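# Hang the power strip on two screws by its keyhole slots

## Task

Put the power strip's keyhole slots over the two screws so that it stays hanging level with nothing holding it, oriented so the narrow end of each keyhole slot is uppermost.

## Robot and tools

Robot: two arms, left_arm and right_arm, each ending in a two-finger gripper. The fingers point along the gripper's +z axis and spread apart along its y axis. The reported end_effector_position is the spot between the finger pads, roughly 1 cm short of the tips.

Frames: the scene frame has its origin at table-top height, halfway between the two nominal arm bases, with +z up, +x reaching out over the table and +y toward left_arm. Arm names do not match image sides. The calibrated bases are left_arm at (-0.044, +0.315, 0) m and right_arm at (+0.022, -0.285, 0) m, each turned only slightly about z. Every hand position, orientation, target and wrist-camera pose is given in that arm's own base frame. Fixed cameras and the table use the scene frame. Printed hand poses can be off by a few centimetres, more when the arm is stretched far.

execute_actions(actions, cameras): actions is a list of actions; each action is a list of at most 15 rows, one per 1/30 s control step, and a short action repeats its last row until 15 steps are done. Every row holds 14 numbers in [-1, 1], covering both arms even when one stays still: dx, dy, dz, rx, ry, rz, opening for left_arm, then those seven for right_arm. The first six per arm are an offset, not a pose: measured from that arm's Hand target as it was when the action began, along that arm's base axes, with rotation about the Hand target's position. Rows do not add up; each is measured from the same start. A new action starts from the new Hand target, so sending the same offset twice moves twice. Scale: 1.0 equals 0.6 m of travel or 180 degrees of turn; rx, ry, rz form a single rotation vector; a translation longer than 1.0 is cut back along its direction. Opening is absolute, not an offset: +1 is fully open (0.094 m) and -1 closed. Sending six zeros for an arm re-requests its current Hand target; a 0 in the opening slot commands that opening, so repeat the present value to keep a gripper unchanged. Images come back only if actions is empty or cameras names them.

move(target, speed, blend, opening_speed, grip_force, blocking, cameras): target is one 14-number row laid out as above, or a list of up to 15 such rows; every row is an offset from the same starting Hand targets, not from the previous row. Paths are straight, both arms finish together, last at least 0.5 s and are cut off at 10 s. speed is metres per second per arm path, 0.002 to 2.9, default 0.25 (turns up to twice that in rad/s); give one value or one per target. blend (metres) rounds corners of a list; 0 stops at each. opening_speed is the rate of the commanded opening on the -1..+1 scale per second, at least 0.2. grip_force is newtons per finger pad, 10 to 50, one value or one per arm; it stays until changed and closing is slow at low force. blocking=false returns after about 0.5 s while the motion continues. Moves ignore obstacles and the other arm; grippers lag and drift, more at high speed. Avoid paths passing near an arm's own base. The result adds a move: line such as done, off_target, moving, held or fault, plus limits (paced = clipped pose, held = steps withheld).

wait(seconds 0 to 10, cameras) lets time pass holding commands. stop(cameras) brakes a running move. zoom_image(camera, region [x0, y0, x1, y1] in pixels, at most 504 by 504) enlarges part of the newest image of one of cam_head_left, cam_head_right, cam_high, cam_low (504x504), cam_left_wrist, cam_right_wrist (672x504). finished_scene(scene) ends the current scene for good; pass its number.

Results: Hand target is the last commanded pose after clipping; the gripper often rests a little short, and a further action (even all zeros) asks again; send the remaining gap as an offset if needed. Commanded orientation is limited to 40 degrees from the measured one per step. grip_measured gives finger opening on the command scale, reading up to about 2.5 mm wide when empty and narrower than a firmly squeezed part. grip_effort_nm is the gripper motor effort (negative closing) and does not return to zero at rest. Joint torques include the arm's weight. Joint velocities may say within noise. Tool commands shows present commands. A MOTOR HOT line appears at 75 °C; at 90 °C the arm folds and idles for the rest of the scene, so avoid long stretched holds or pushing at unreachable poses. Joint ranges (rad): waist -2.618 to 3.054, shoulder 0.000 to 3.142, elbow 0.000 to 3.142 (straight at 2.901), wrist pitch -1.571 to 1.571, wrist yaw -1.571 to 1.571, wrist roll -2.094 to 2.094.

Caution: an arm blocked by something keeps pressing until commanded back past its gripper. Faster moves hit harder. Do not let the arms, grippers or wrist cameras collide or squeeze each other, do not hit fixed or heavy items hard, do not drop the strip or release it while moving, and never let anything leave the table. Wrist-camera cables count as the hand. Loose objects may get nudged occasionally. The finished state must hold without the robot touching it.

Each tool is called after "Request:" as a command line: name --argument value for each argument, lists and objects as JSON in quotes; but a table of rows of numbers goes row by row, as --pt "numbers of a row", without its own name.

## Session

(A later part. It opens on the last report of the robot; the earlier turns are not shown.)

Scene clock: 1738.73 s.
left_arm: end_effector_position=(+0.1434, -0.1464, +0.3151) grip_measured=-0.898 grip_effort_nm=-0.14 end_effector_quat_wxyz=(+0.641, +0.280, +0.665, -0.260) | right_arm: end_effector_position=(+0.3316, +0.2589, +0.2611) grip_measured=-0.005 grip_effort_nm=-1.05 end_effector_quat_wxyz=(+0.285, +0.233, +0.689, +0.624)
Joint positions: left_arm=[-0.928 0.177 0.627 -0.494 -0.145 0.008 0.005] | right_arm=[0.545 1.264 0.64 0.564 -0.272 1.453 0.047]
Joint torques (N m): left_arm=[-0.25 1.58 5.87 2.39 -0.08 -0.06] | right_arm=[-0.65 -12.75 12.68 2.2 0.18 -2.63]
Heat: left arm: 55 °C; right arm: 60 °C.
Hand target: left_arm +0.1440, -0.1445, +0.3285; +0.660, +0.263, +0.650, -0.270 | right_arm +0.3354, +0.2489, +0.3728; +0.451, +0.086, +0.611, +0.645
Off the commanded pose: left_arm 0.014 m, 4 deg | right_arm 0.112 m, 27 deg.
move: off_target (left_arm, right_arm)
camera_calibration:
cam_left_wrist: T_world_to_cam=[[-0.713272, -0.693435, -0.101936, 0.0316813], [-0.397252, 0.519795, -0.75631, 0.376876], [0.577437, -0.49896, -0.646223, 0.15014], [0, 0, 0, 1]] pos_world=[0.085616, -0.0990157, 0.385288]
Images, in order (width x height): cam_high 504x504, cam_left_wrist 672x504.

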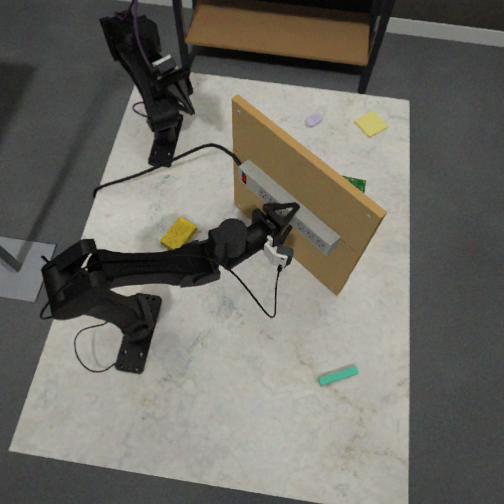

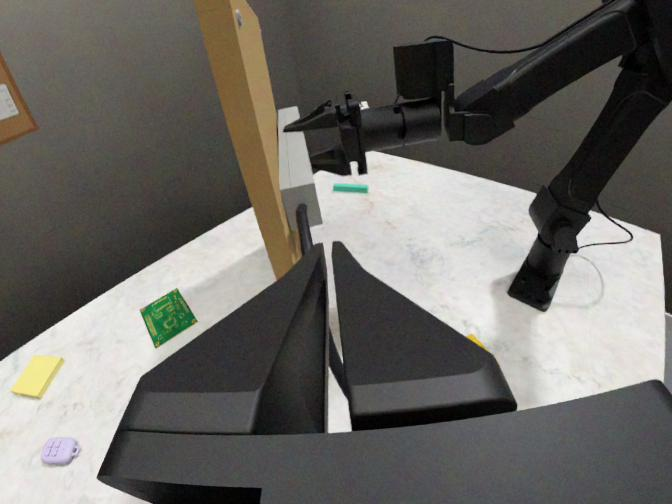

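Request:
execute_actions --actions '[]' --cameras '["cam_high","cam_left_wrist","cam_low","cam_right_wrist"]'

Request:
zoom_image --camera "cam_left_wrist" --region '[240, 80, 360, 200]'

Request:
zoom_image --camera "cam_high" --region '[215, 150, 365, 270]'

Scene clock: 1766.73 s.
left_arm: end_effector_position=(+0.1434, -0.1464, +0.3151) grip_measured=-0.898 grip_effort_nm=-0.14 end_effector_quat_wxyz=(+0.641, +0.280, +0.665, -0.260) | right_arm: end_effector_position=(+0.3316, +0.2589, +0.2611) grip_measured=-0.005 grip_effort_nm=-1.05 end_effector_quat_wxyz=(+0.285, +0.233, +0.689, +0.624)
Joint positions: left_arm=[-0.928 0.177 0.627 -0.494 -0.145 0.008 0.005] | right_arm=[0.545 1.264 0.64 0.564 -0.272 1.453 0.047]
Joint velocities: within noise
Joint torques (N m): left_arm=[-0.28 1.69 5.87 2.37 -0.09 -0.07] | right_arm=[-0.62 -12.78 12.68 2.2 0.16 -2.62]
Heat: left arm: 55 °C; right arm: 61 °C.
Hand target: left_arm +0.1440, -0.1445, +0.3285; +0.660, +0.263, +0.650, -0.270 | right_arm +0.3354, +0.2489, +0.3728; +0.451, +0.086, +0.611, +0.645
Tool commands: left_gripper/opening=-0.9 right_gripper/opening=-0.8
Off the commanded pose: left_arm 0.014 m, 4 deg | right_arm 0.112 m, 27 deg.
camera_calibration:
cam_left_wrist: T_world_to_cam=[[-0.713272, -0.693435, -0.101936, 0.0316813], [-0.397252, 0.519795, -0.75631, 0.376876], [0.577437, -0.49896, -0.646223, 0.15014], [0, 0, 0, 1]] pos_world=[0.085616, -0.0990157, 0.385288]
cam_right_wrist: T_world_to_cam=[[-0.0259962, -0.0717174, -0.997086, 0.28536], [-0.99337, 0.113582, 0.0177297, 0.302145], [0.11198, 0.990937, -0.0741946, -0.168921], [0, 0, 0, 1]] pos_world=[0.326476, 0.153537, 0.266639]
Images, in order (width x height): cam_high 504x504, cam_low 504x504, cam_left_wrist 672x504, cam_right_wrist 672x504.

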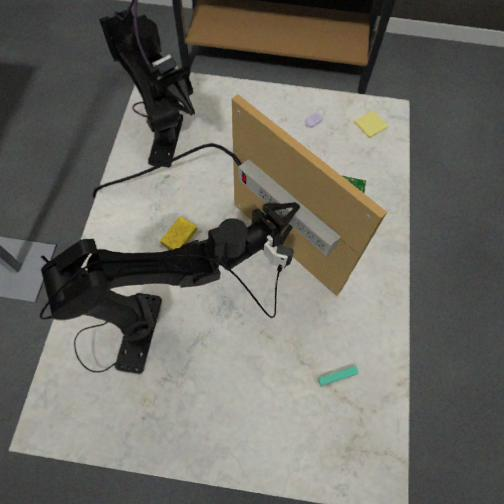

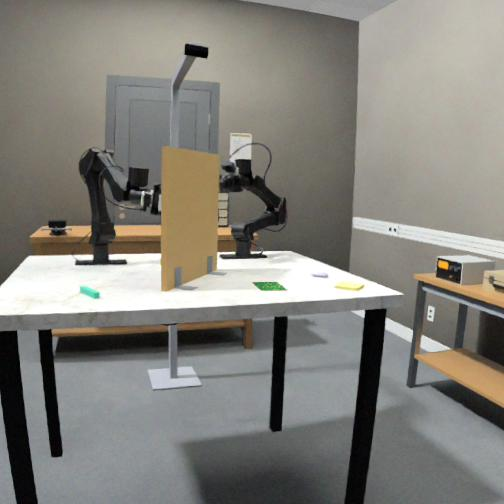

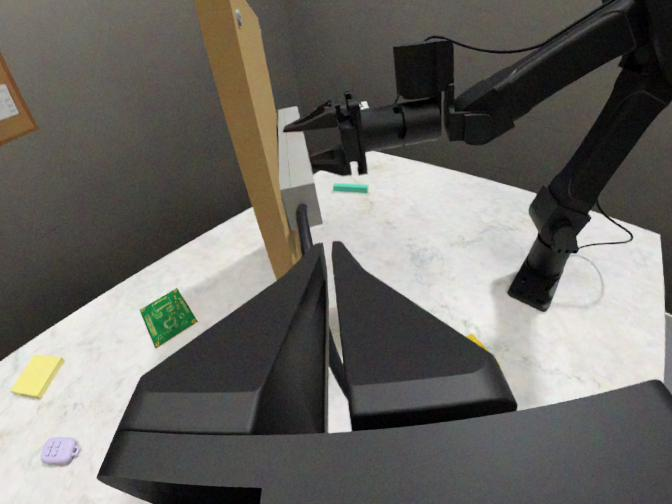

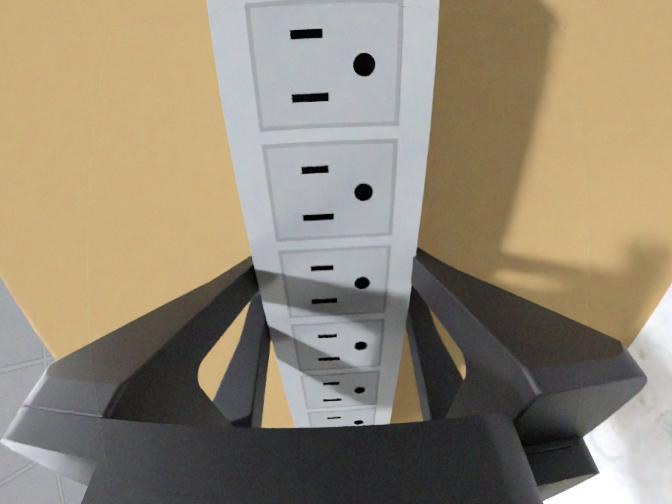

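Scaled by 4.200 from the camera's 672x504 image, which has a finer 960x720 frame.

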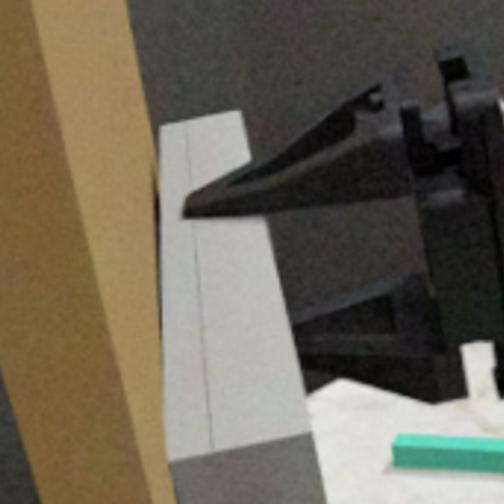

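Scaled by 3.360 from the camera's 504x504 image, which has a finer 720x720 frame.

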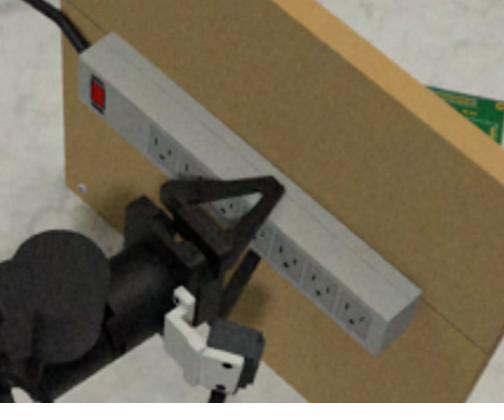

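Request:
move --pt "0 0 0 0 0 0 -0.9 0 0 0.05 0 0 0 -0.8" --pt "0 0 0 0 0 0 -0.9 0.05 0.067 0.05 0 0 0 -0.8" --speed 0.1 --cameras '["cam_high","cam_left_wrist"]'

Request:
zoom_image --camera "cam_left_wrist" --region '[240, 80, 360, 200]'

Request:
zoom_image --camera "cam_high" --region '[215, 150, 365, 270]'

Scene clock: 1778.43 s.
left_arm: end_effector_position=(+0.1434, -0.1464, +0.3151) grip_measured=-0.898 grip_effort_nm=-0.14 end_effector_quat_wxyz=(+0.641, +0.280, +0.665, -0.260) | right_arm: end_effector_position=(+0.3335, +0.2608, +0.2635) grip_measured=+0.022 grip_effort_nm=-1.05 end_effector_quat_wxyz=(+0.294, +0.238, +0.720, +0.581)
Joint positions: left_arm=[-0.928 0.177 0.627 -0.494 -0.145 0.008 0.005] | right_arm=[0.573 1.241 0.734 0.352 -0.209 1.39 0.048]
Joint torques (N m): left_arm=[-0.25 1.63 5.82 2.37 -0.08 -0.07] | right_arm=[1.4 -4.44 18.7 2.97 0.18 -2.17]
Heat: left arm: 55 °C; right arm: 62 °C.
Hand target: left_arm +0.1440, -0.1445, +0.3285; +0.660, +0.263, +0.650, -0.270 | right_arm +0.3654, +0.2891, +0.4028; +0.451, +0.086, +0.611, +0.645
Off the commanded pose: left_arm 0.014 m, 4 deg | right_arm 0.146 m, 29 deg.
move: off_target (left_arm, right_arm)
camera_calibration:
cam_left_wrist: T_world_to_cam=[[-0.713272, -0.693435, -0.101936, 0.0316813], [-0.397252, 0.519795, -0.75631, 0.376876], [0.577437, -0.49896, -0.646223, 0.15014], [0, 0, 0, 1]] pos_world=[0.085616, -0.0990157, 0.385288]
Images, in order (width x height): cam_high 504x504, cam_left_wrist 672x504.

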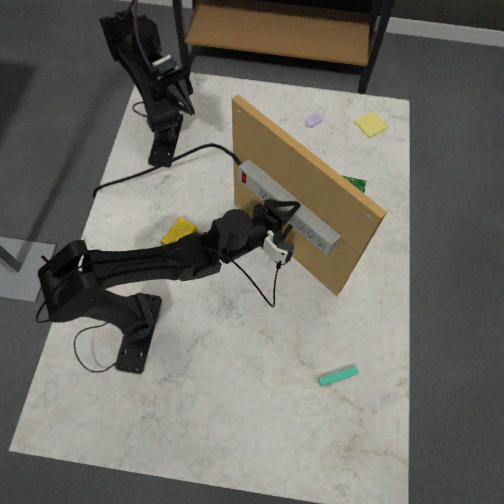

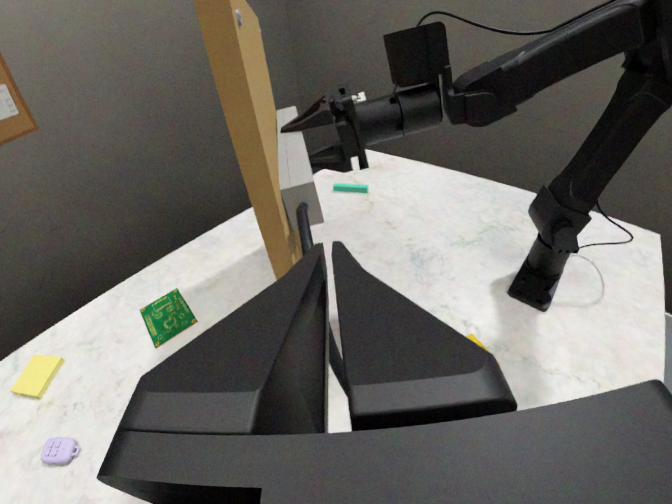

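Scaled by 4.200 from the camera's 672x504 image, which has a finer 960x720 frame.

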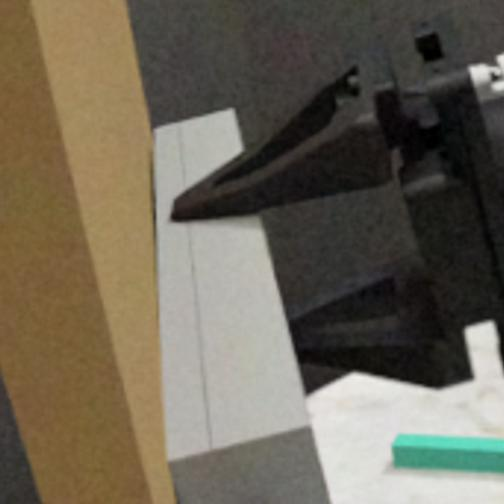

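Scaled by 3.360 from the camera's 504x504 image, which has a finer 720x720 frame.

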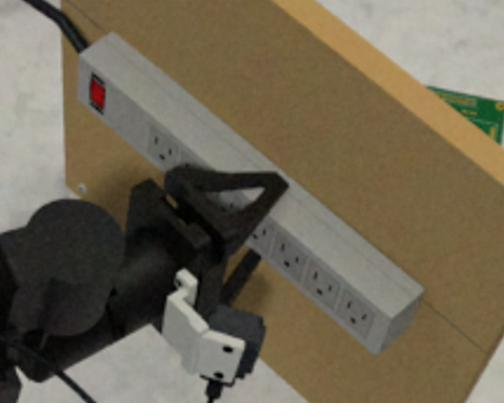

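Request:
move --pt "0 0 0 0 0 0 -0.9 0 0 -0.03 0.0 0.08 0 -0.8" --pt "0 0 0 0 0 0 -0.9 0 0 -0.07 -0.01 0.11 0 -0.8" --speed 0.1 --cameras '["cam_high","cam_left_wrist"]'

Request:
zoom_image --camera "cam_left_wrist" --region '[240, 80, 360, 200]'

Request:
zoom_image --camera "cam_high" --region '[215, 150, 365, 270]'

Scene clock: 1796.93 s.
left_arm: end_effector_position=(+0.1434, -0.1464, +0.3151) grip_measured=-0.898 grip_effort_nm=-0.14 end_effector_quat_wxyz=(+0.641, +0.280, +0.665, -0.260) | right_arm: end_effector_position=(+0.3345, +0.2625, +0.2621) grip_measured=+0.057 grip_effort_nm=-1.05 end_effector_quat_wxyz=(+0.258, +0.257, +0.757, +0.543)
Joint positions: left_arm=[-0.928 0.177 0.627 -0.494 -0.145 0.008 0.005] | right_arm=[0.57 1.253 0.864 0.102 -0.221 1.39 0.05]
Joint torques (N m): left_arm=[-0.28 1.66 5.87 2.38 -0.09 -0.06] | right_arm=[1.01 -2.59 17.33 2.36 0.08 -0.58]
Heat: left arm: 56 °C; right arm: 69 °C.
Hand target: left_arm +0.1440, -0.1445, +0.3285; +0.660, +0.263, +0.650, -0.270 | right_arm +0.3654, +0.2891, +0.3608; +0.340, +0.189, +0.689, +0.611
Off the commanded pose: left_arm 0.014 m, 4 deg | right_arm 0.107 m, 16 deg.
move: off_target (left_arm, right_arm)
camera_calibration:
cam_left_wrist: T_world_to_cam=[[-0.713272, -0.693435, -0.101936, 0.0316813], [-0.397252, 0.519795, -0.75631, 0.376876], [0.577437, -0.49896, -0.646223, 0.15014], [0, 0, 0, 1]] pos_world=[0.085616, -0.0990157, 0.385288]
Images, in order (width x height): cam_high 504x504, cam_left_wrist 672x504.

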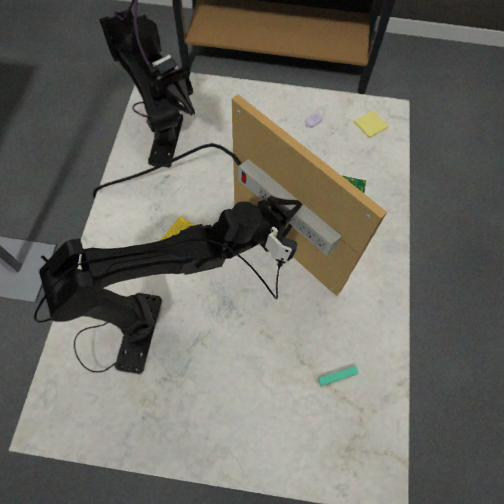

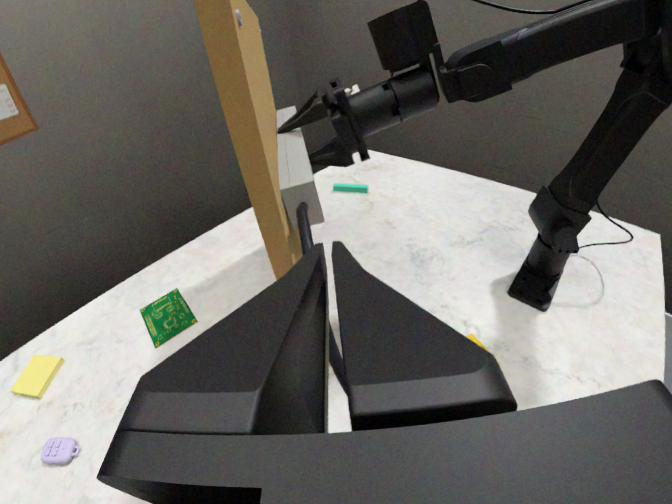

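Scaled by 4.200 from the camera's 672x504 image, which has a finer 960x720 frame.

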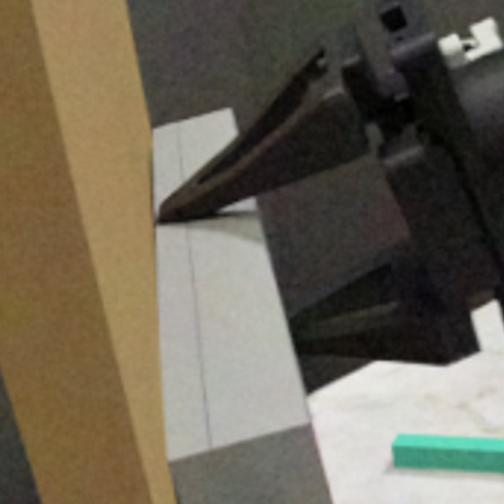

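Scaled by 3.360 from the camera's 504x504 image, which has a finer 720x720 frame.

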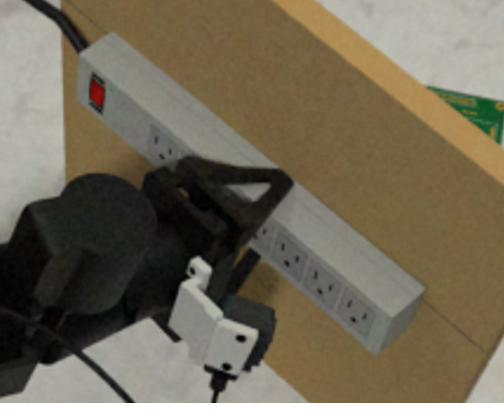

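Request:
move --pt "0 0 0 0 0 0 -0.9 -0.008 -0.01 -0.05 0 -0.03 0 -0.8" --pt "0 0 0 0 0 0 -0.9 -0.012 -0.016 -0.1 0 -0.04 0 -0.8" --speed 0.15 --cameras '["cam_high","cam_left_wrist"]'

Request:
zoom_image --camera "cam_left_wrist" --region '[240, 80, 360, 200]'

Request:
zoom_image --camera "cam_high" --region '[215, 150, 365, 270]'

Scene clock: 1808.50 s.
left_arm: end_effector_position=(+0.1434, -0.1464, +0.3151) grip_measured=-0.898 grip_effort_nm=-0.14 end_effector_quat_wxyz=(+0.641, +0.280, +0.665, -0.260) | right_arm: end_effector_position=(+0.3362, +0.2630, +0.2583) grip_measured=+0.049 grip_effort_nm=-1.05 end_effector_quat_wxyz=(+0.289, +0.233, +0.722, +0.584)
Joint positions: left_arm=[-0.928 0.177 0.627 -0.494 -0.145 0.008 0.005] | right_arm=[0.564 1.266 0.729 0.38 -0.233 1.387 0.049]
Joint torques (N m): left_arm=[-0.34 1.68 5.91 2.37 -0.09 -0.06] | right_arm=[0.8 0.98 9.03 3.03 0.17 -1.28]
Heat: left arm: 56 °C; right arm: 70 °C.
Hand target: left_arm +0.1440, -0.1445, +0.3285; +0.660, +0.263, +0.650, -0.270 | right_arm +0.3582, +0.2795, +0.3008; +0.383, +0.150, +0.666, +0.622
Off the commanded pose: left_arm 0.014 m, 4 deg | right_arm 0.051 m, 16 deg.
move: off_target (left_arm, right_arm)
camera_calibration:
cam_left_wrist: T_world_to_cam=[[-0.713272, -0.693435, -0.101936, 0.0316813], [-0.397252, 0.519795, -0.75631, 0.376876], [0.577437, -0.49896, -0.646223, 0.15014], [0, 0, 0, 1]] pos_world=[0.085616, -0.0990157, 0.385288]
Images, in order (width x height): cam_high 504x504, cam_left_wrist 672x504.

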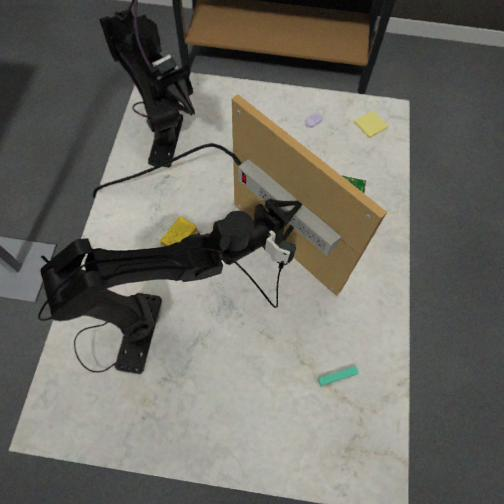

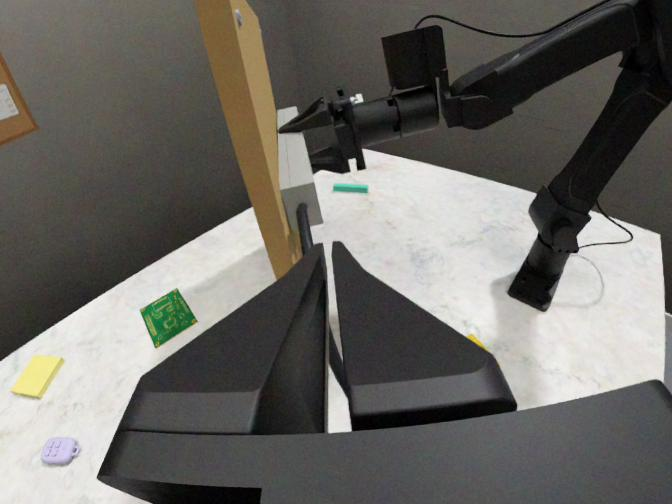

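Scaled by 4.200 from the camera's 672x504 image, which has a finer 960x720 frame.

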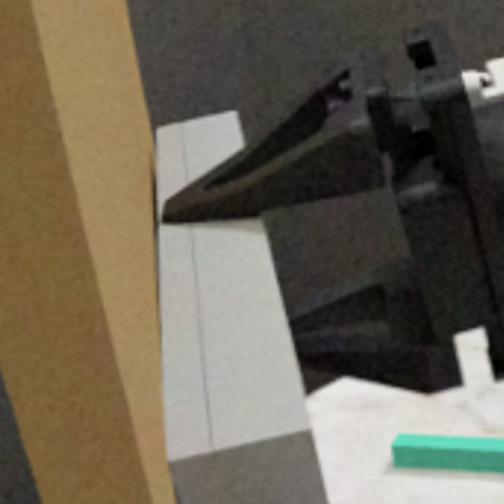

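Scaled by 3.360 from the camera's 504x504 image, which has a finer 720x720 frame.

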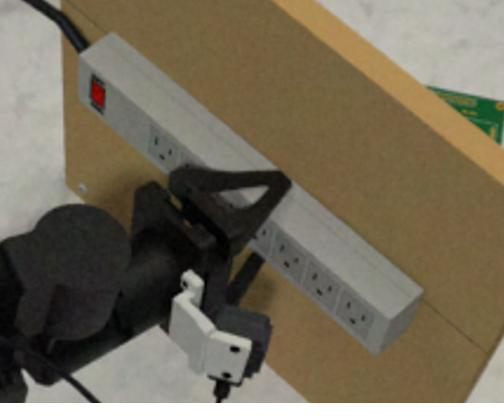

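Request:
move --pt "0 0 0 0 0 0 -0.9 0 0 -0.05 0 0 0 -0.8" --speed 0.15 --cameras '["cam_high","cam_left_wrist"]'

Request:
zoom_image --camera "cam_left_wrist" --region '[240, 80, 360, 200]'

Request:
zoom_image --camera "cam_high" --region '[215, 150, 365, 270]'

Scene clock: 1825.17 s.
left_arm: end_effector_position=(+0.1434, -0.1464, +0.3151) grip_measured=-0.898 grip_effort_nm=-0.14 end_effector_quat_wxyz=(+0.641, +0.280, +0.665, -0.260) | right_arm: end_effector_position=(+0.3409, +0.2675, +0.2573) grip_measured=+0.040 grip_effort_nm=-1.05 end_effector_quat_wxyz=(+0.311, +0.208, +0.684, +0.627)
Joint positions: left_arm=[-0.928 0.177 0.627 -0.494 -0.145 0.008 0.005] | right_arm=[0.556 1.344 0.638 0.683 -0.259 1.401 0.049]
Joint torques (N m): left_arm=[-0.28 1.62 5.85 2.36 -0.08 -0.06] | right_arm=[1.01 2.22 9.52 2.07 0.27 -1.39]
Heat: left arm: 56 °C; right arm: 70 °C.
Hand target: left_arm +0.1440, -0.1445, +0.3285; +0.660, +0.263, +0.650, -0.270 | right_arm +0.3582, +0.2795, +0.2708; +0.383, +0.150, +0.666, +0.622
Off the commanded pose: left_arm 0.014 m, 4 deg | right_arm 0.025 m, 11 deg.
move: off_target (left_arm, right_arm)
camera_calibration:
cam_left_wrist: T_world_to_cam=[[-0.713272, -0.693435, -0.101936, 0.0316813], [-0.397252, 0.519795, -0.75631, 0.376876], [0.577437, -0.49896, -0.646223, 0.15014], [0, 0, 0, 1]] pos_world=[0.085616, -0.0990157, 0.385288]
Images, in order (width x height): cam_high 504x504, cam_left_wrist 672x504.

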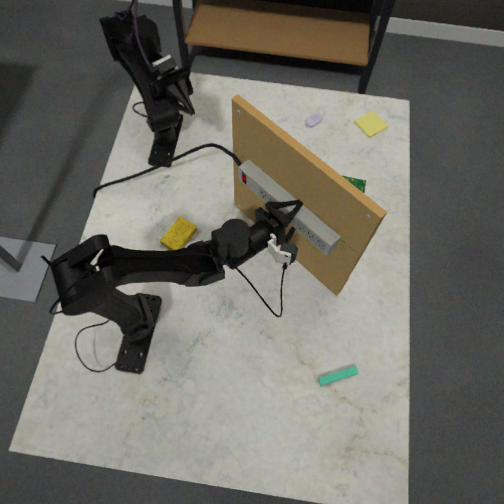

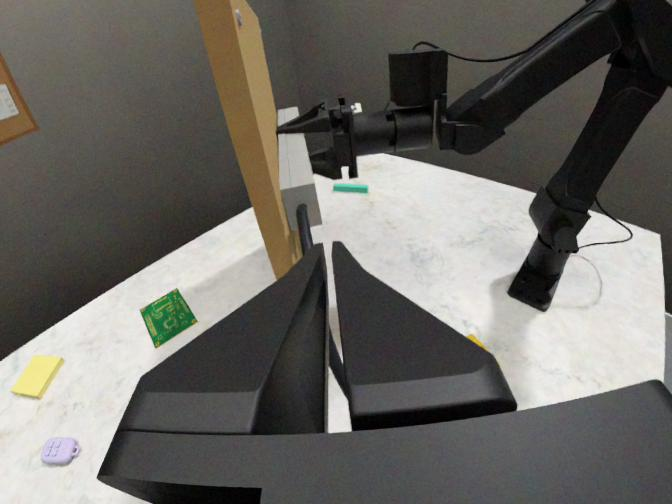

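Scaled by 4.200 from the camera's 672x504 image, which has a finer 960x720 frame.

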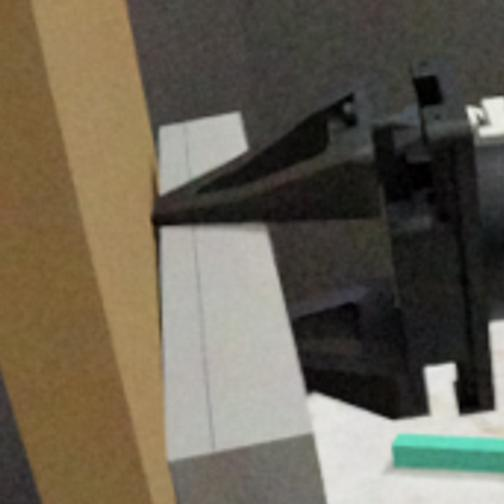

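Scaled by 3.360 from the camera's 504x504 image, which has a finer 720x720 frame.

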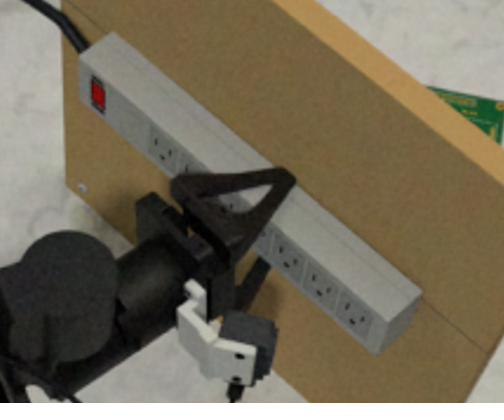

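Request:
move --pt "0 0 0 0 0 0 -0.9 -0.04 -0.053 0.12 -0.05 -0.06 0.0 -0.8" --pt "0 0 0 0 0 0 -0.9 0.02 0.027 0.15 -0.05 -0.06 0.08 -0.8" --pt "0 0 0 0 0 0 -0.9 0.06 0.08 0.14 -0.05 -0.06 0.12 -0.8" --speed 0.15 --cameras '["cam_high","cam_left_wrist"]'

Request:
zoom_image --camera "cam_left_wrist" --region '[240, 80, 360, 200]'

Request:
zoom_image --camera "cam_high" --region '[215, 150, 365, 270]'

Scene clock: 1847.13 s.
left_arm: end_effector_position=(+0.1434, -0.1464, +0.3151) grip_measured=-0.898 grip_effort_nm=-0.14 end_effector_quat_wxyz=(+0.641, +0.280, +0.665, -0.260) | right_arm: end_effector_position=(+0.3377, +0.2662, +0.2602) grip_measured=+0.055 grip_effort_nm=-1.05 end_effector_quat_wxyz=(+0.108, +0.111, +0.775, +0.613)
Joint positions: left_arm=[-0.928 0.177 0.627 -0.494 -0.145 0.008 0.005] | right_arm=[0.334 1.45 0.991 0.093 -0.888 1.25 0.05]
Joint torques (N m): left_arm=[-0.32 1.68 5.87 2.38 -0.1 -0.09] | right_arm=[7.6 -1.8 18.73 3.14 0.96 -2.07]
Heat: left arm: 56 °C; right arm: 69 °C.
Hand target: left_arm +0.1440, -0.1445, +0.3285; +0.660, +0.263, +0.650, -0.270 | right_arm +0.3942, +0.3275, +0.3548; +0.331, -0.066, +0.690, +0.640
Off the commanded pose: left_arm 0.014 m, 4 deg | right_arm 0.126 m, 34 deg.
move: off_target (left_arm, right_arm)
camera_calibration:
cam_left_wrist: T_world_to_cam=[[-0.713272, -0.693435, -0.101936, 0.0316813], [-0.397252, 0.519795, -0.75631, 0.376876], [0.577437, -0.49896, -0.646223, 0.15014], [0, 0, 0, 1]] pos_world=[0.085616, -0.0990157, 0.385288]
Images, in order (width x height): cam_high 504x504, cam_left_wrist 672x504.

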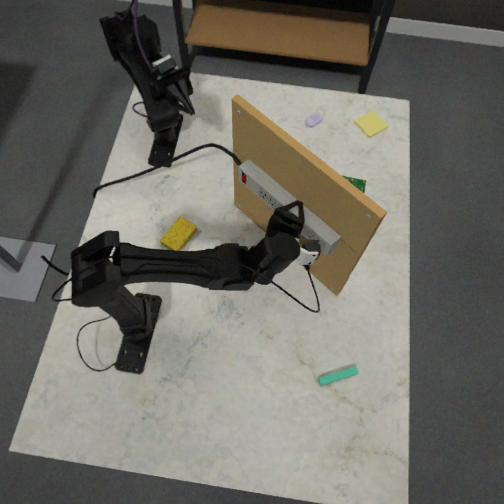

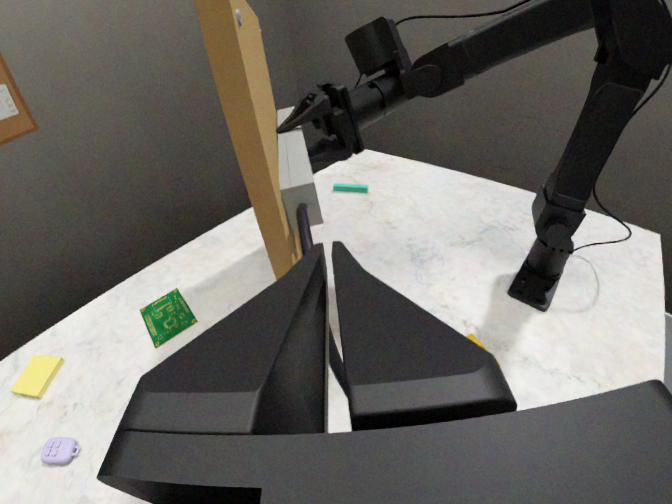

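Scaled by 4.200 from the camera's 672x504 image, which has a finer 960x720 frame.

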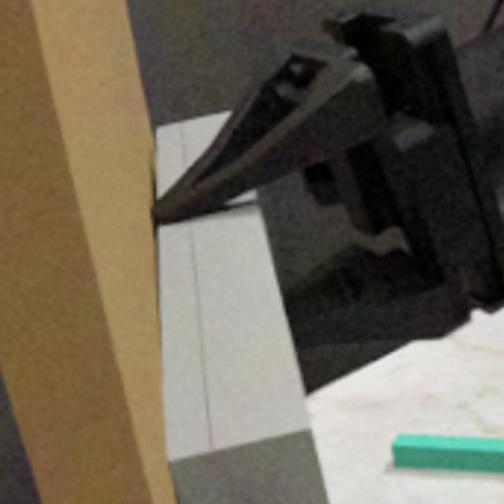

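Scaled by 3.360 from the camera's 504x504 image, which has a finer 720x720 frame.

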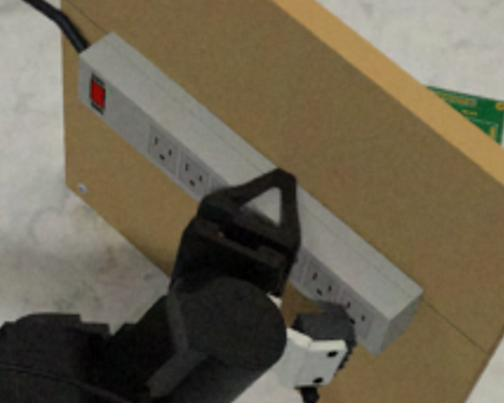

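Request:
move --pt "0 0 0 0 0 0 -0.9 -0.06 -0.08 -0.02 0.06 0.14 -0.077 -0.8" --pt "0 0 0 0 0 0 -0.9 -0.113 -0.15 -0.03 0.06 0.14 -0.077 -0.8" --speed 0.12 --grip_force 25 --cameras '["cam_high","cam_left_wrist","cam_right_wrist"]'

Request:
zoom_image --camera "cam_left_wrist" --region '[240, 80, 360, 200]'

Request:
zoom_image --camera "cam_high" --region '[215, 150, 365, 270]'

Scene clock: 1870.47 s.
left_arm: end_effector_position=(+0.1434, -0.1464, +0.3151) grip_measured=-0.898 grip_effort_nm=-0.14 end_effector_quat_wxyz=(+0.641, +0.280, +0.665, -0.260) | right_arm: end_effector_position=(+0.3270, +0.2439, +0.2629) grip_measured=+0.008 grip_effort_nm=-0.58 end_effector_quat_wxyz=(+0.186, +0.242, +0.743, +0.596)
Joint positions: left_arm=[-0.928 0.177 0.627 -0.494 -0.145 0.008 0.005] | right_arm=[0.415 1.226 0.801 0.166 -0.525 1.451 0.047]
Joint torques (N m): left_arm=[-0.34 1.63 5.85 2.37 -0.08 -0.07] | right_arm=[-1.25 -11.64 8.46 2.21 -0.2 0.06]
Heat: left arm: 57 °C; right arm: 75 °C. Fold the right arm in close to its base, or ease its load, before you think long.
Hand target: left_arm +0.1440, -0.1445, +0.3285; +0.660, +0.263, +0.650, -0.270 | right_arm +0.3264, +0.2375, +0.3368; +0.252, +0.189, +0.686, +0.656
Off the commanded pose: left_arm 0.014 m, 4 deg | right_arm 0.074 m, 14 deg.
MOTOR HOT: joint 4 (wrist pitch) of the right arm reports 75 °C; the controller's stop level is 90 °C. To cool a motor, set the load down, stop pushing, or move to a pose that needs little force.
grip_force (N): 25, 25
move: off_target (left_arm, right_arm)
camera_calibration:
cam_left_wrist: T_world_to_cam=[[-0.713272, -0.693435, -0.101936, 0.0316813], [-0.397252, 0.519795, -0.75631, 0.376876], [0.577437, -0.49896, -0.646223, 0.15014], [0, 0, 0, 1]] pos_world=[0.085616, -0.0990157, 0.385288]
cam_right_wrist: T_world_to_cam=[[-0.202306, -0.140934, -0.969128, 0.353173], [-0.97891, 0.000399829, 0.20429, 0.273099], [-0.028404, 0.990019, -0.138043, -0.0904199], [0, 0, 0, 1]] pos_world=[0.33622, 0.139182, 0.273997]
Images, in order (width x height): cam_high 504x504, cam_left_wrist 672x504, cam_right_wrist 672x504.

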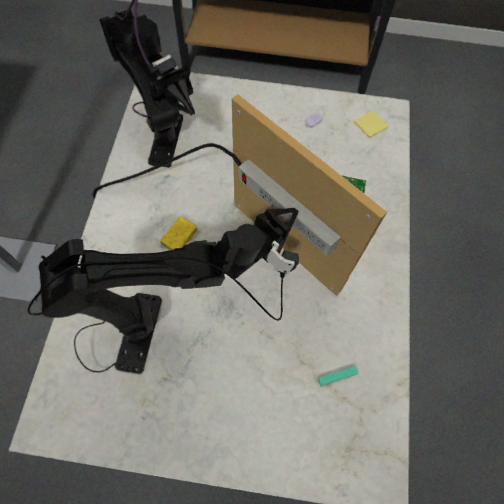

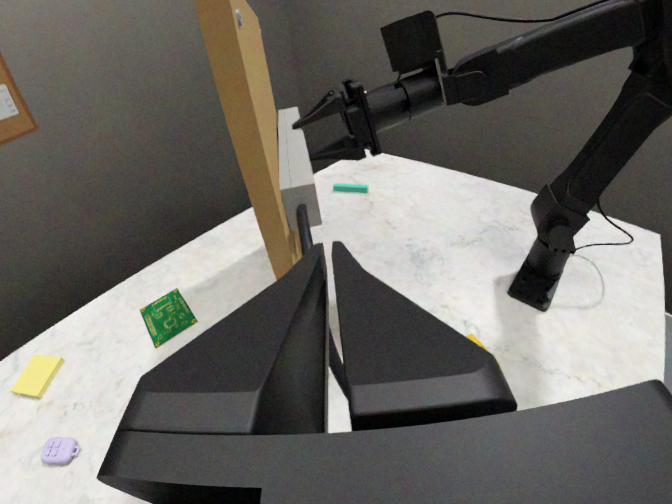

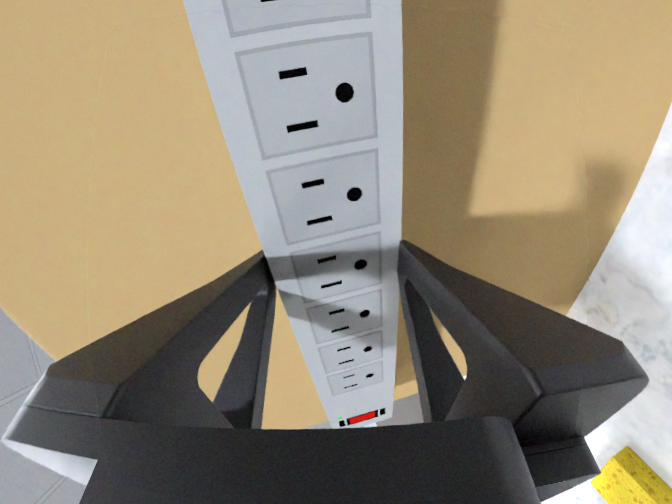

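Scaled by 4.200 from the camera's 672x504 image, which has a finer 960x720 frame.

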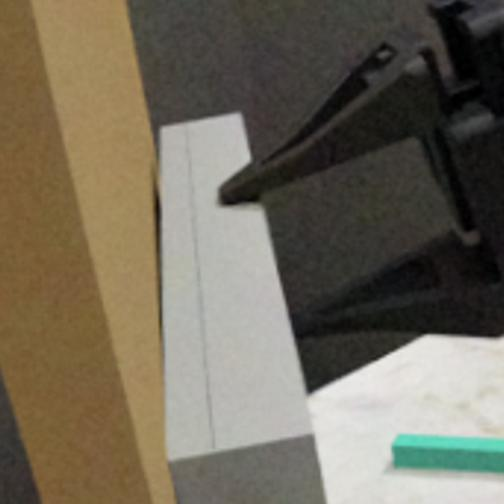

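Scaled by 3.360 from the camera's 504x504 image, which has a finer 720x720 frame.

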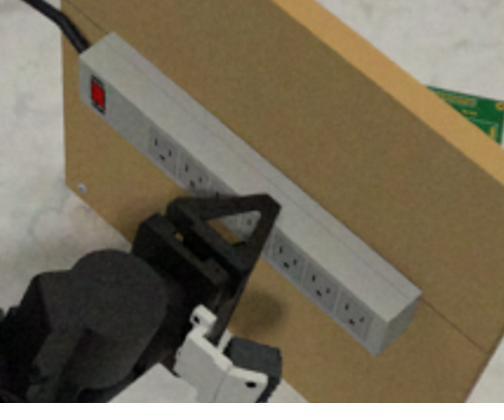

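Request:
move --pt "0 0 0 0 0 0 -0.9 0 0 0.05 -0.04 -0.05 0 -0.8" --pt "0 0 0 0 0 0 -0.9 0.04 0.053 0.08 -0.04 -0.05 0 -0.8" --pt "0 0 0 0 0 0 -0.9 0.08 0.107 0.09 -0.04 -0.05 0 -0.8" --speed 0.15 --grip_force 50 --cameras '["cam_high","cam_left_wrist"]'

Request:
zoom_image --camera "cam_left_wrist" --region '[240, 80, 360, 200]'

Request:
zoom_image --camera "cam_high" --region '[215, 150, 365, 270]'

Scene clock: 1882.17 s.
left_arm: end_effector_position=(+0.1434, -0.1464, +0.3151) grip_measured=-0.898 grip_effort_nm=-0.14 end_effector_quat_wxyz=(+0.641, +0.280, +0.665, -0.260) | right_arm: end_effector_position=(+0.3483, +0.2637, +0.3670) grip_measured=-0.799 grip_effort_nm=-0.05 end_effector_quat_wxyz=(+0.283, +0.149, +0.731, +0.603)
Joint positions: left_arm=[-0.928 0.177 0.627 -0.494 -0.145 0.008 0.005] | right_arm=[0.458 1.296 1.149 0.021 -0.47 1.276 0.009]
Joint torques (N m): left_arm=[-0.31 1.65 5.87 2.37 -0.09 -0.07] | right_arm=[5.23 5.26 12.22 2.34 0.41 -0.02]
Heat: left arm: 57 °C; right arm: 72 °C. Fold the right arm in close to its base, or ease its load, before you think long.
Hand target: left_arm +0.1440, -0.1445, +0.3285; +0.660, +0.263, +0.650, -0.270 | right_arm +0.3744, +0.3017, +0.3908; +0.316, +0.121, +0.704, +0.625
Off the commanded pose: left_arm 0.014 m, 4 deg | right_arm 0.052 m, 6 deg.
MOTOR HOT: still on. Joint 4 (wrist pitch) of the right arm reports 72 °C.
move: off_target (left_arm, right_arm)
camera_calibration:
cam_left_wrist: T_world_to_cam=[[-0.713272, -0.693435, -0.101936, 0.0316813], [-0.397252, 0.519795, -0.75631, 0.376876], [0.577437, -0.49896, -0.646223, 0.15014], [0, 0, 0, 1]] pos_world=[0.085616, -0.0990157, 0.385288]
Images, in order (width x height): cam_high 504x504, cam_left_wrist 672x504.

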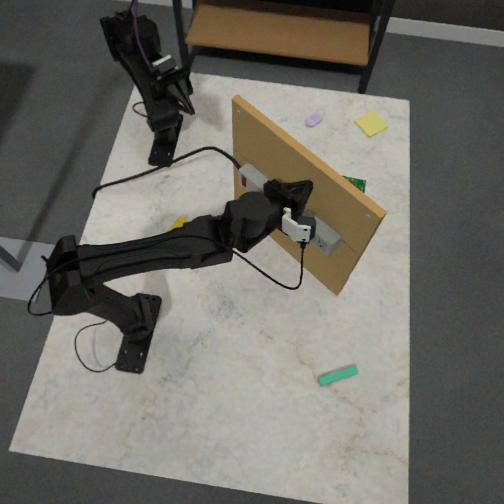

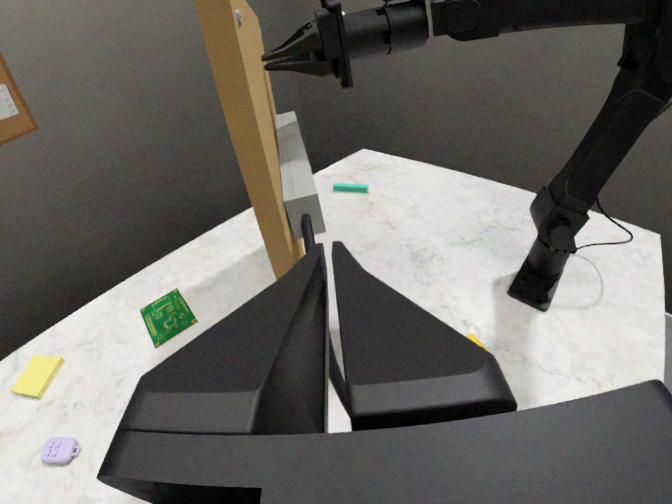

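Scaled by 4.200 from the camera's 672x504 image, which has a finer 960x720 frame.

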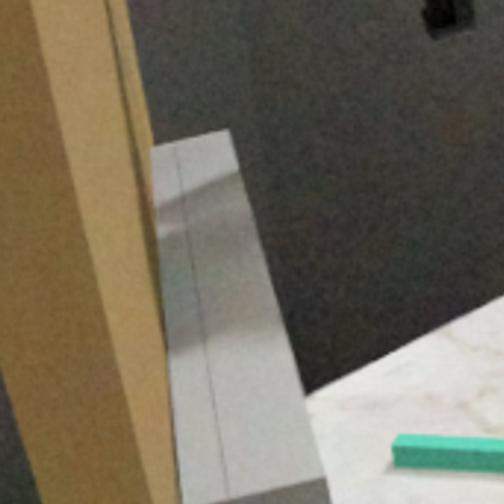

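Scaled by 3.360 from the camera's 504x504 image, which has a finer 720x720 frame.

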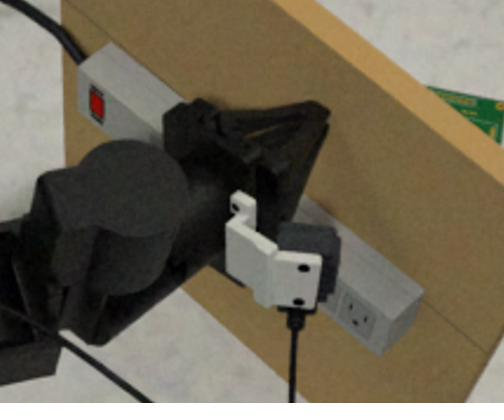

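Request:
move --pt "0 0 0 0 0 0 -0.9 -0.08 -0.10 -0.0 0 0 0 -0.8" --pt "0 0 0 0 0 0 -0.9 -0.20 -0.30 0.0 0 0 0 -0.8" --speed 0.15 --cameras '["cam_high","cam_left_wrist","cam_head_left","cam_head_right","cam_right_wrist"]'

Request:
zoom_image --camera "cam_left_wrist" --region '[240, 80, 360, 200]'

Request:
zoom_image --camera "cam_high" --region '[215, 150, 365, 270]'

Scene clock: 1898.87 s.
left_arm: end_effector_position=(+0.1434, -0.1464, +0.3151) grip_measured=-0.898 grip_effort_nm=-0.14 end_effector_quat_wxyz=(+0.641, +0.280, +0.665, -0.260) | right_arm: end_effector_position=(+0.2587, +0.1213, +0.3936) grip_measured=-0.799 grip_effort_nm=-0.05 end_effector_quat_wxyz=(+0.319, +0.123, +0.701, +0.626)
Joint positions: left_arm=[-0.928 0.177 0.627 -0.494 -0.145 0.008 0.005] | right_arm=[-0.157 0.838 0.931 -0.119 -1.083 1.25 0.009]
Joint torques (N m): left_arm=[-0.28 1.62 5.85 2.36 -0.07 -0.07] | right_arm=[-0.62 -1.17 5.74 0.6 -0.11 -0.11]
Heat: left arm: 57 °C; right arm: 67 °C.
Hand target: left_arm +0.1440, -0.1445, +0.3285; +0.660, +0.263, +0.650, -0.270 | right_arm +0.2544, +0.1217, +0.3908; +0.316, +0.121, +0.704, +0.625
Off the commanded pose: left_arm 0.014 m, 4 deg | right_arm 0.005 m, 1 deg.
MOTOR HOT: cleared for the motors of the right arm.
move: off_target (left_arm)
camera_calibration:
cam_left_wrist: T_world_to_cam=[[-0.713272, -0.693435, -0.101936, 0.0316813], [-0.397252, 0.519795, -0.75631, 0.376876], [0.577437, -0.49896, -0.646223, 0.15014], [0, 0, 0, 1]] pos_world=[0.085616, -0.0990157, 0.385288]
cam_right_wrist: T_world_to_cam=[[0.165425, -0.153776, -0.97416, 0.357149], [-0.986056, -0.00762134, -0.166242, 0.328146], [0.0181395, 0.988076, -0.152892, 0.041042], [0, 0, 0, 1]] pos_world=[0.263745, 0.0168691, 0.408747]
Images, in order (width x height): cam_head_left 504x504, cam_head_right 504x504, cam_high 504x504, cam_left_wrist 672x504, cam_right_wrist 672x504.

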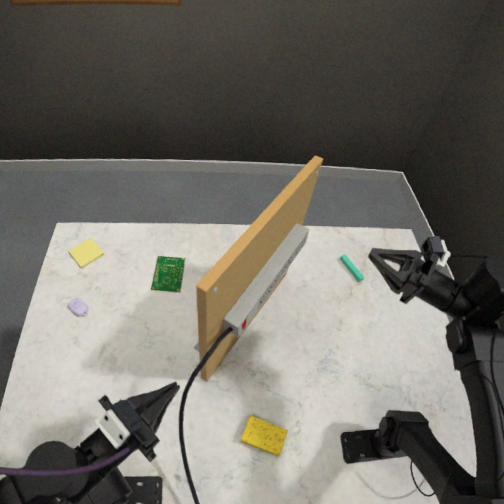

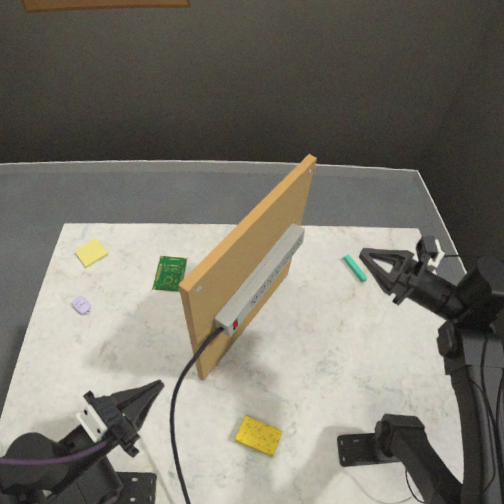

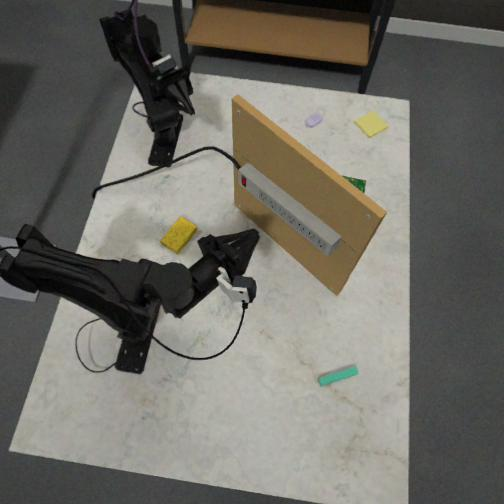

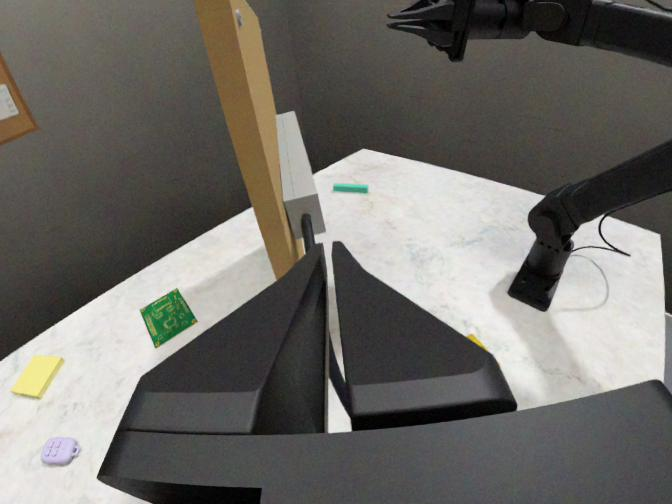

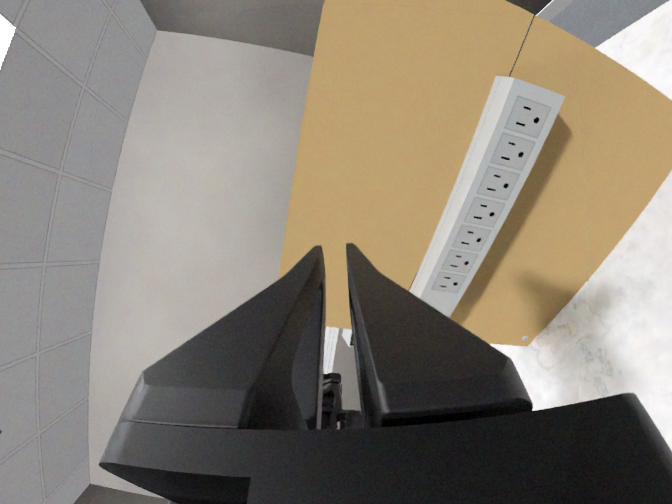

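Scaled by 4.200 from the camera's 672x504 image, which has a finer 960x720 frame.

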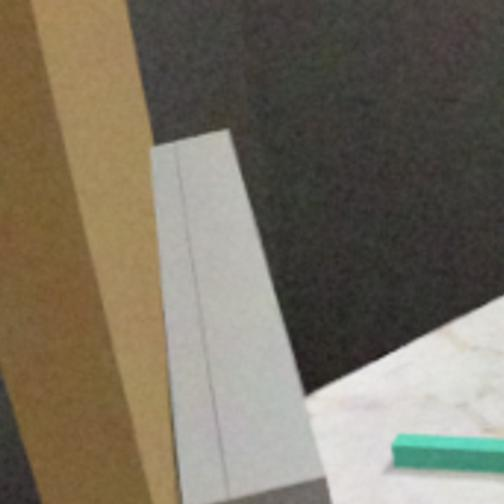

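Scaled by 3.360 from the camera's 504x504 image, which has a finer 720x720 frame.

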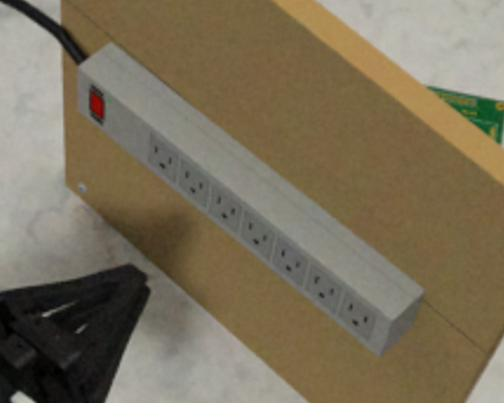

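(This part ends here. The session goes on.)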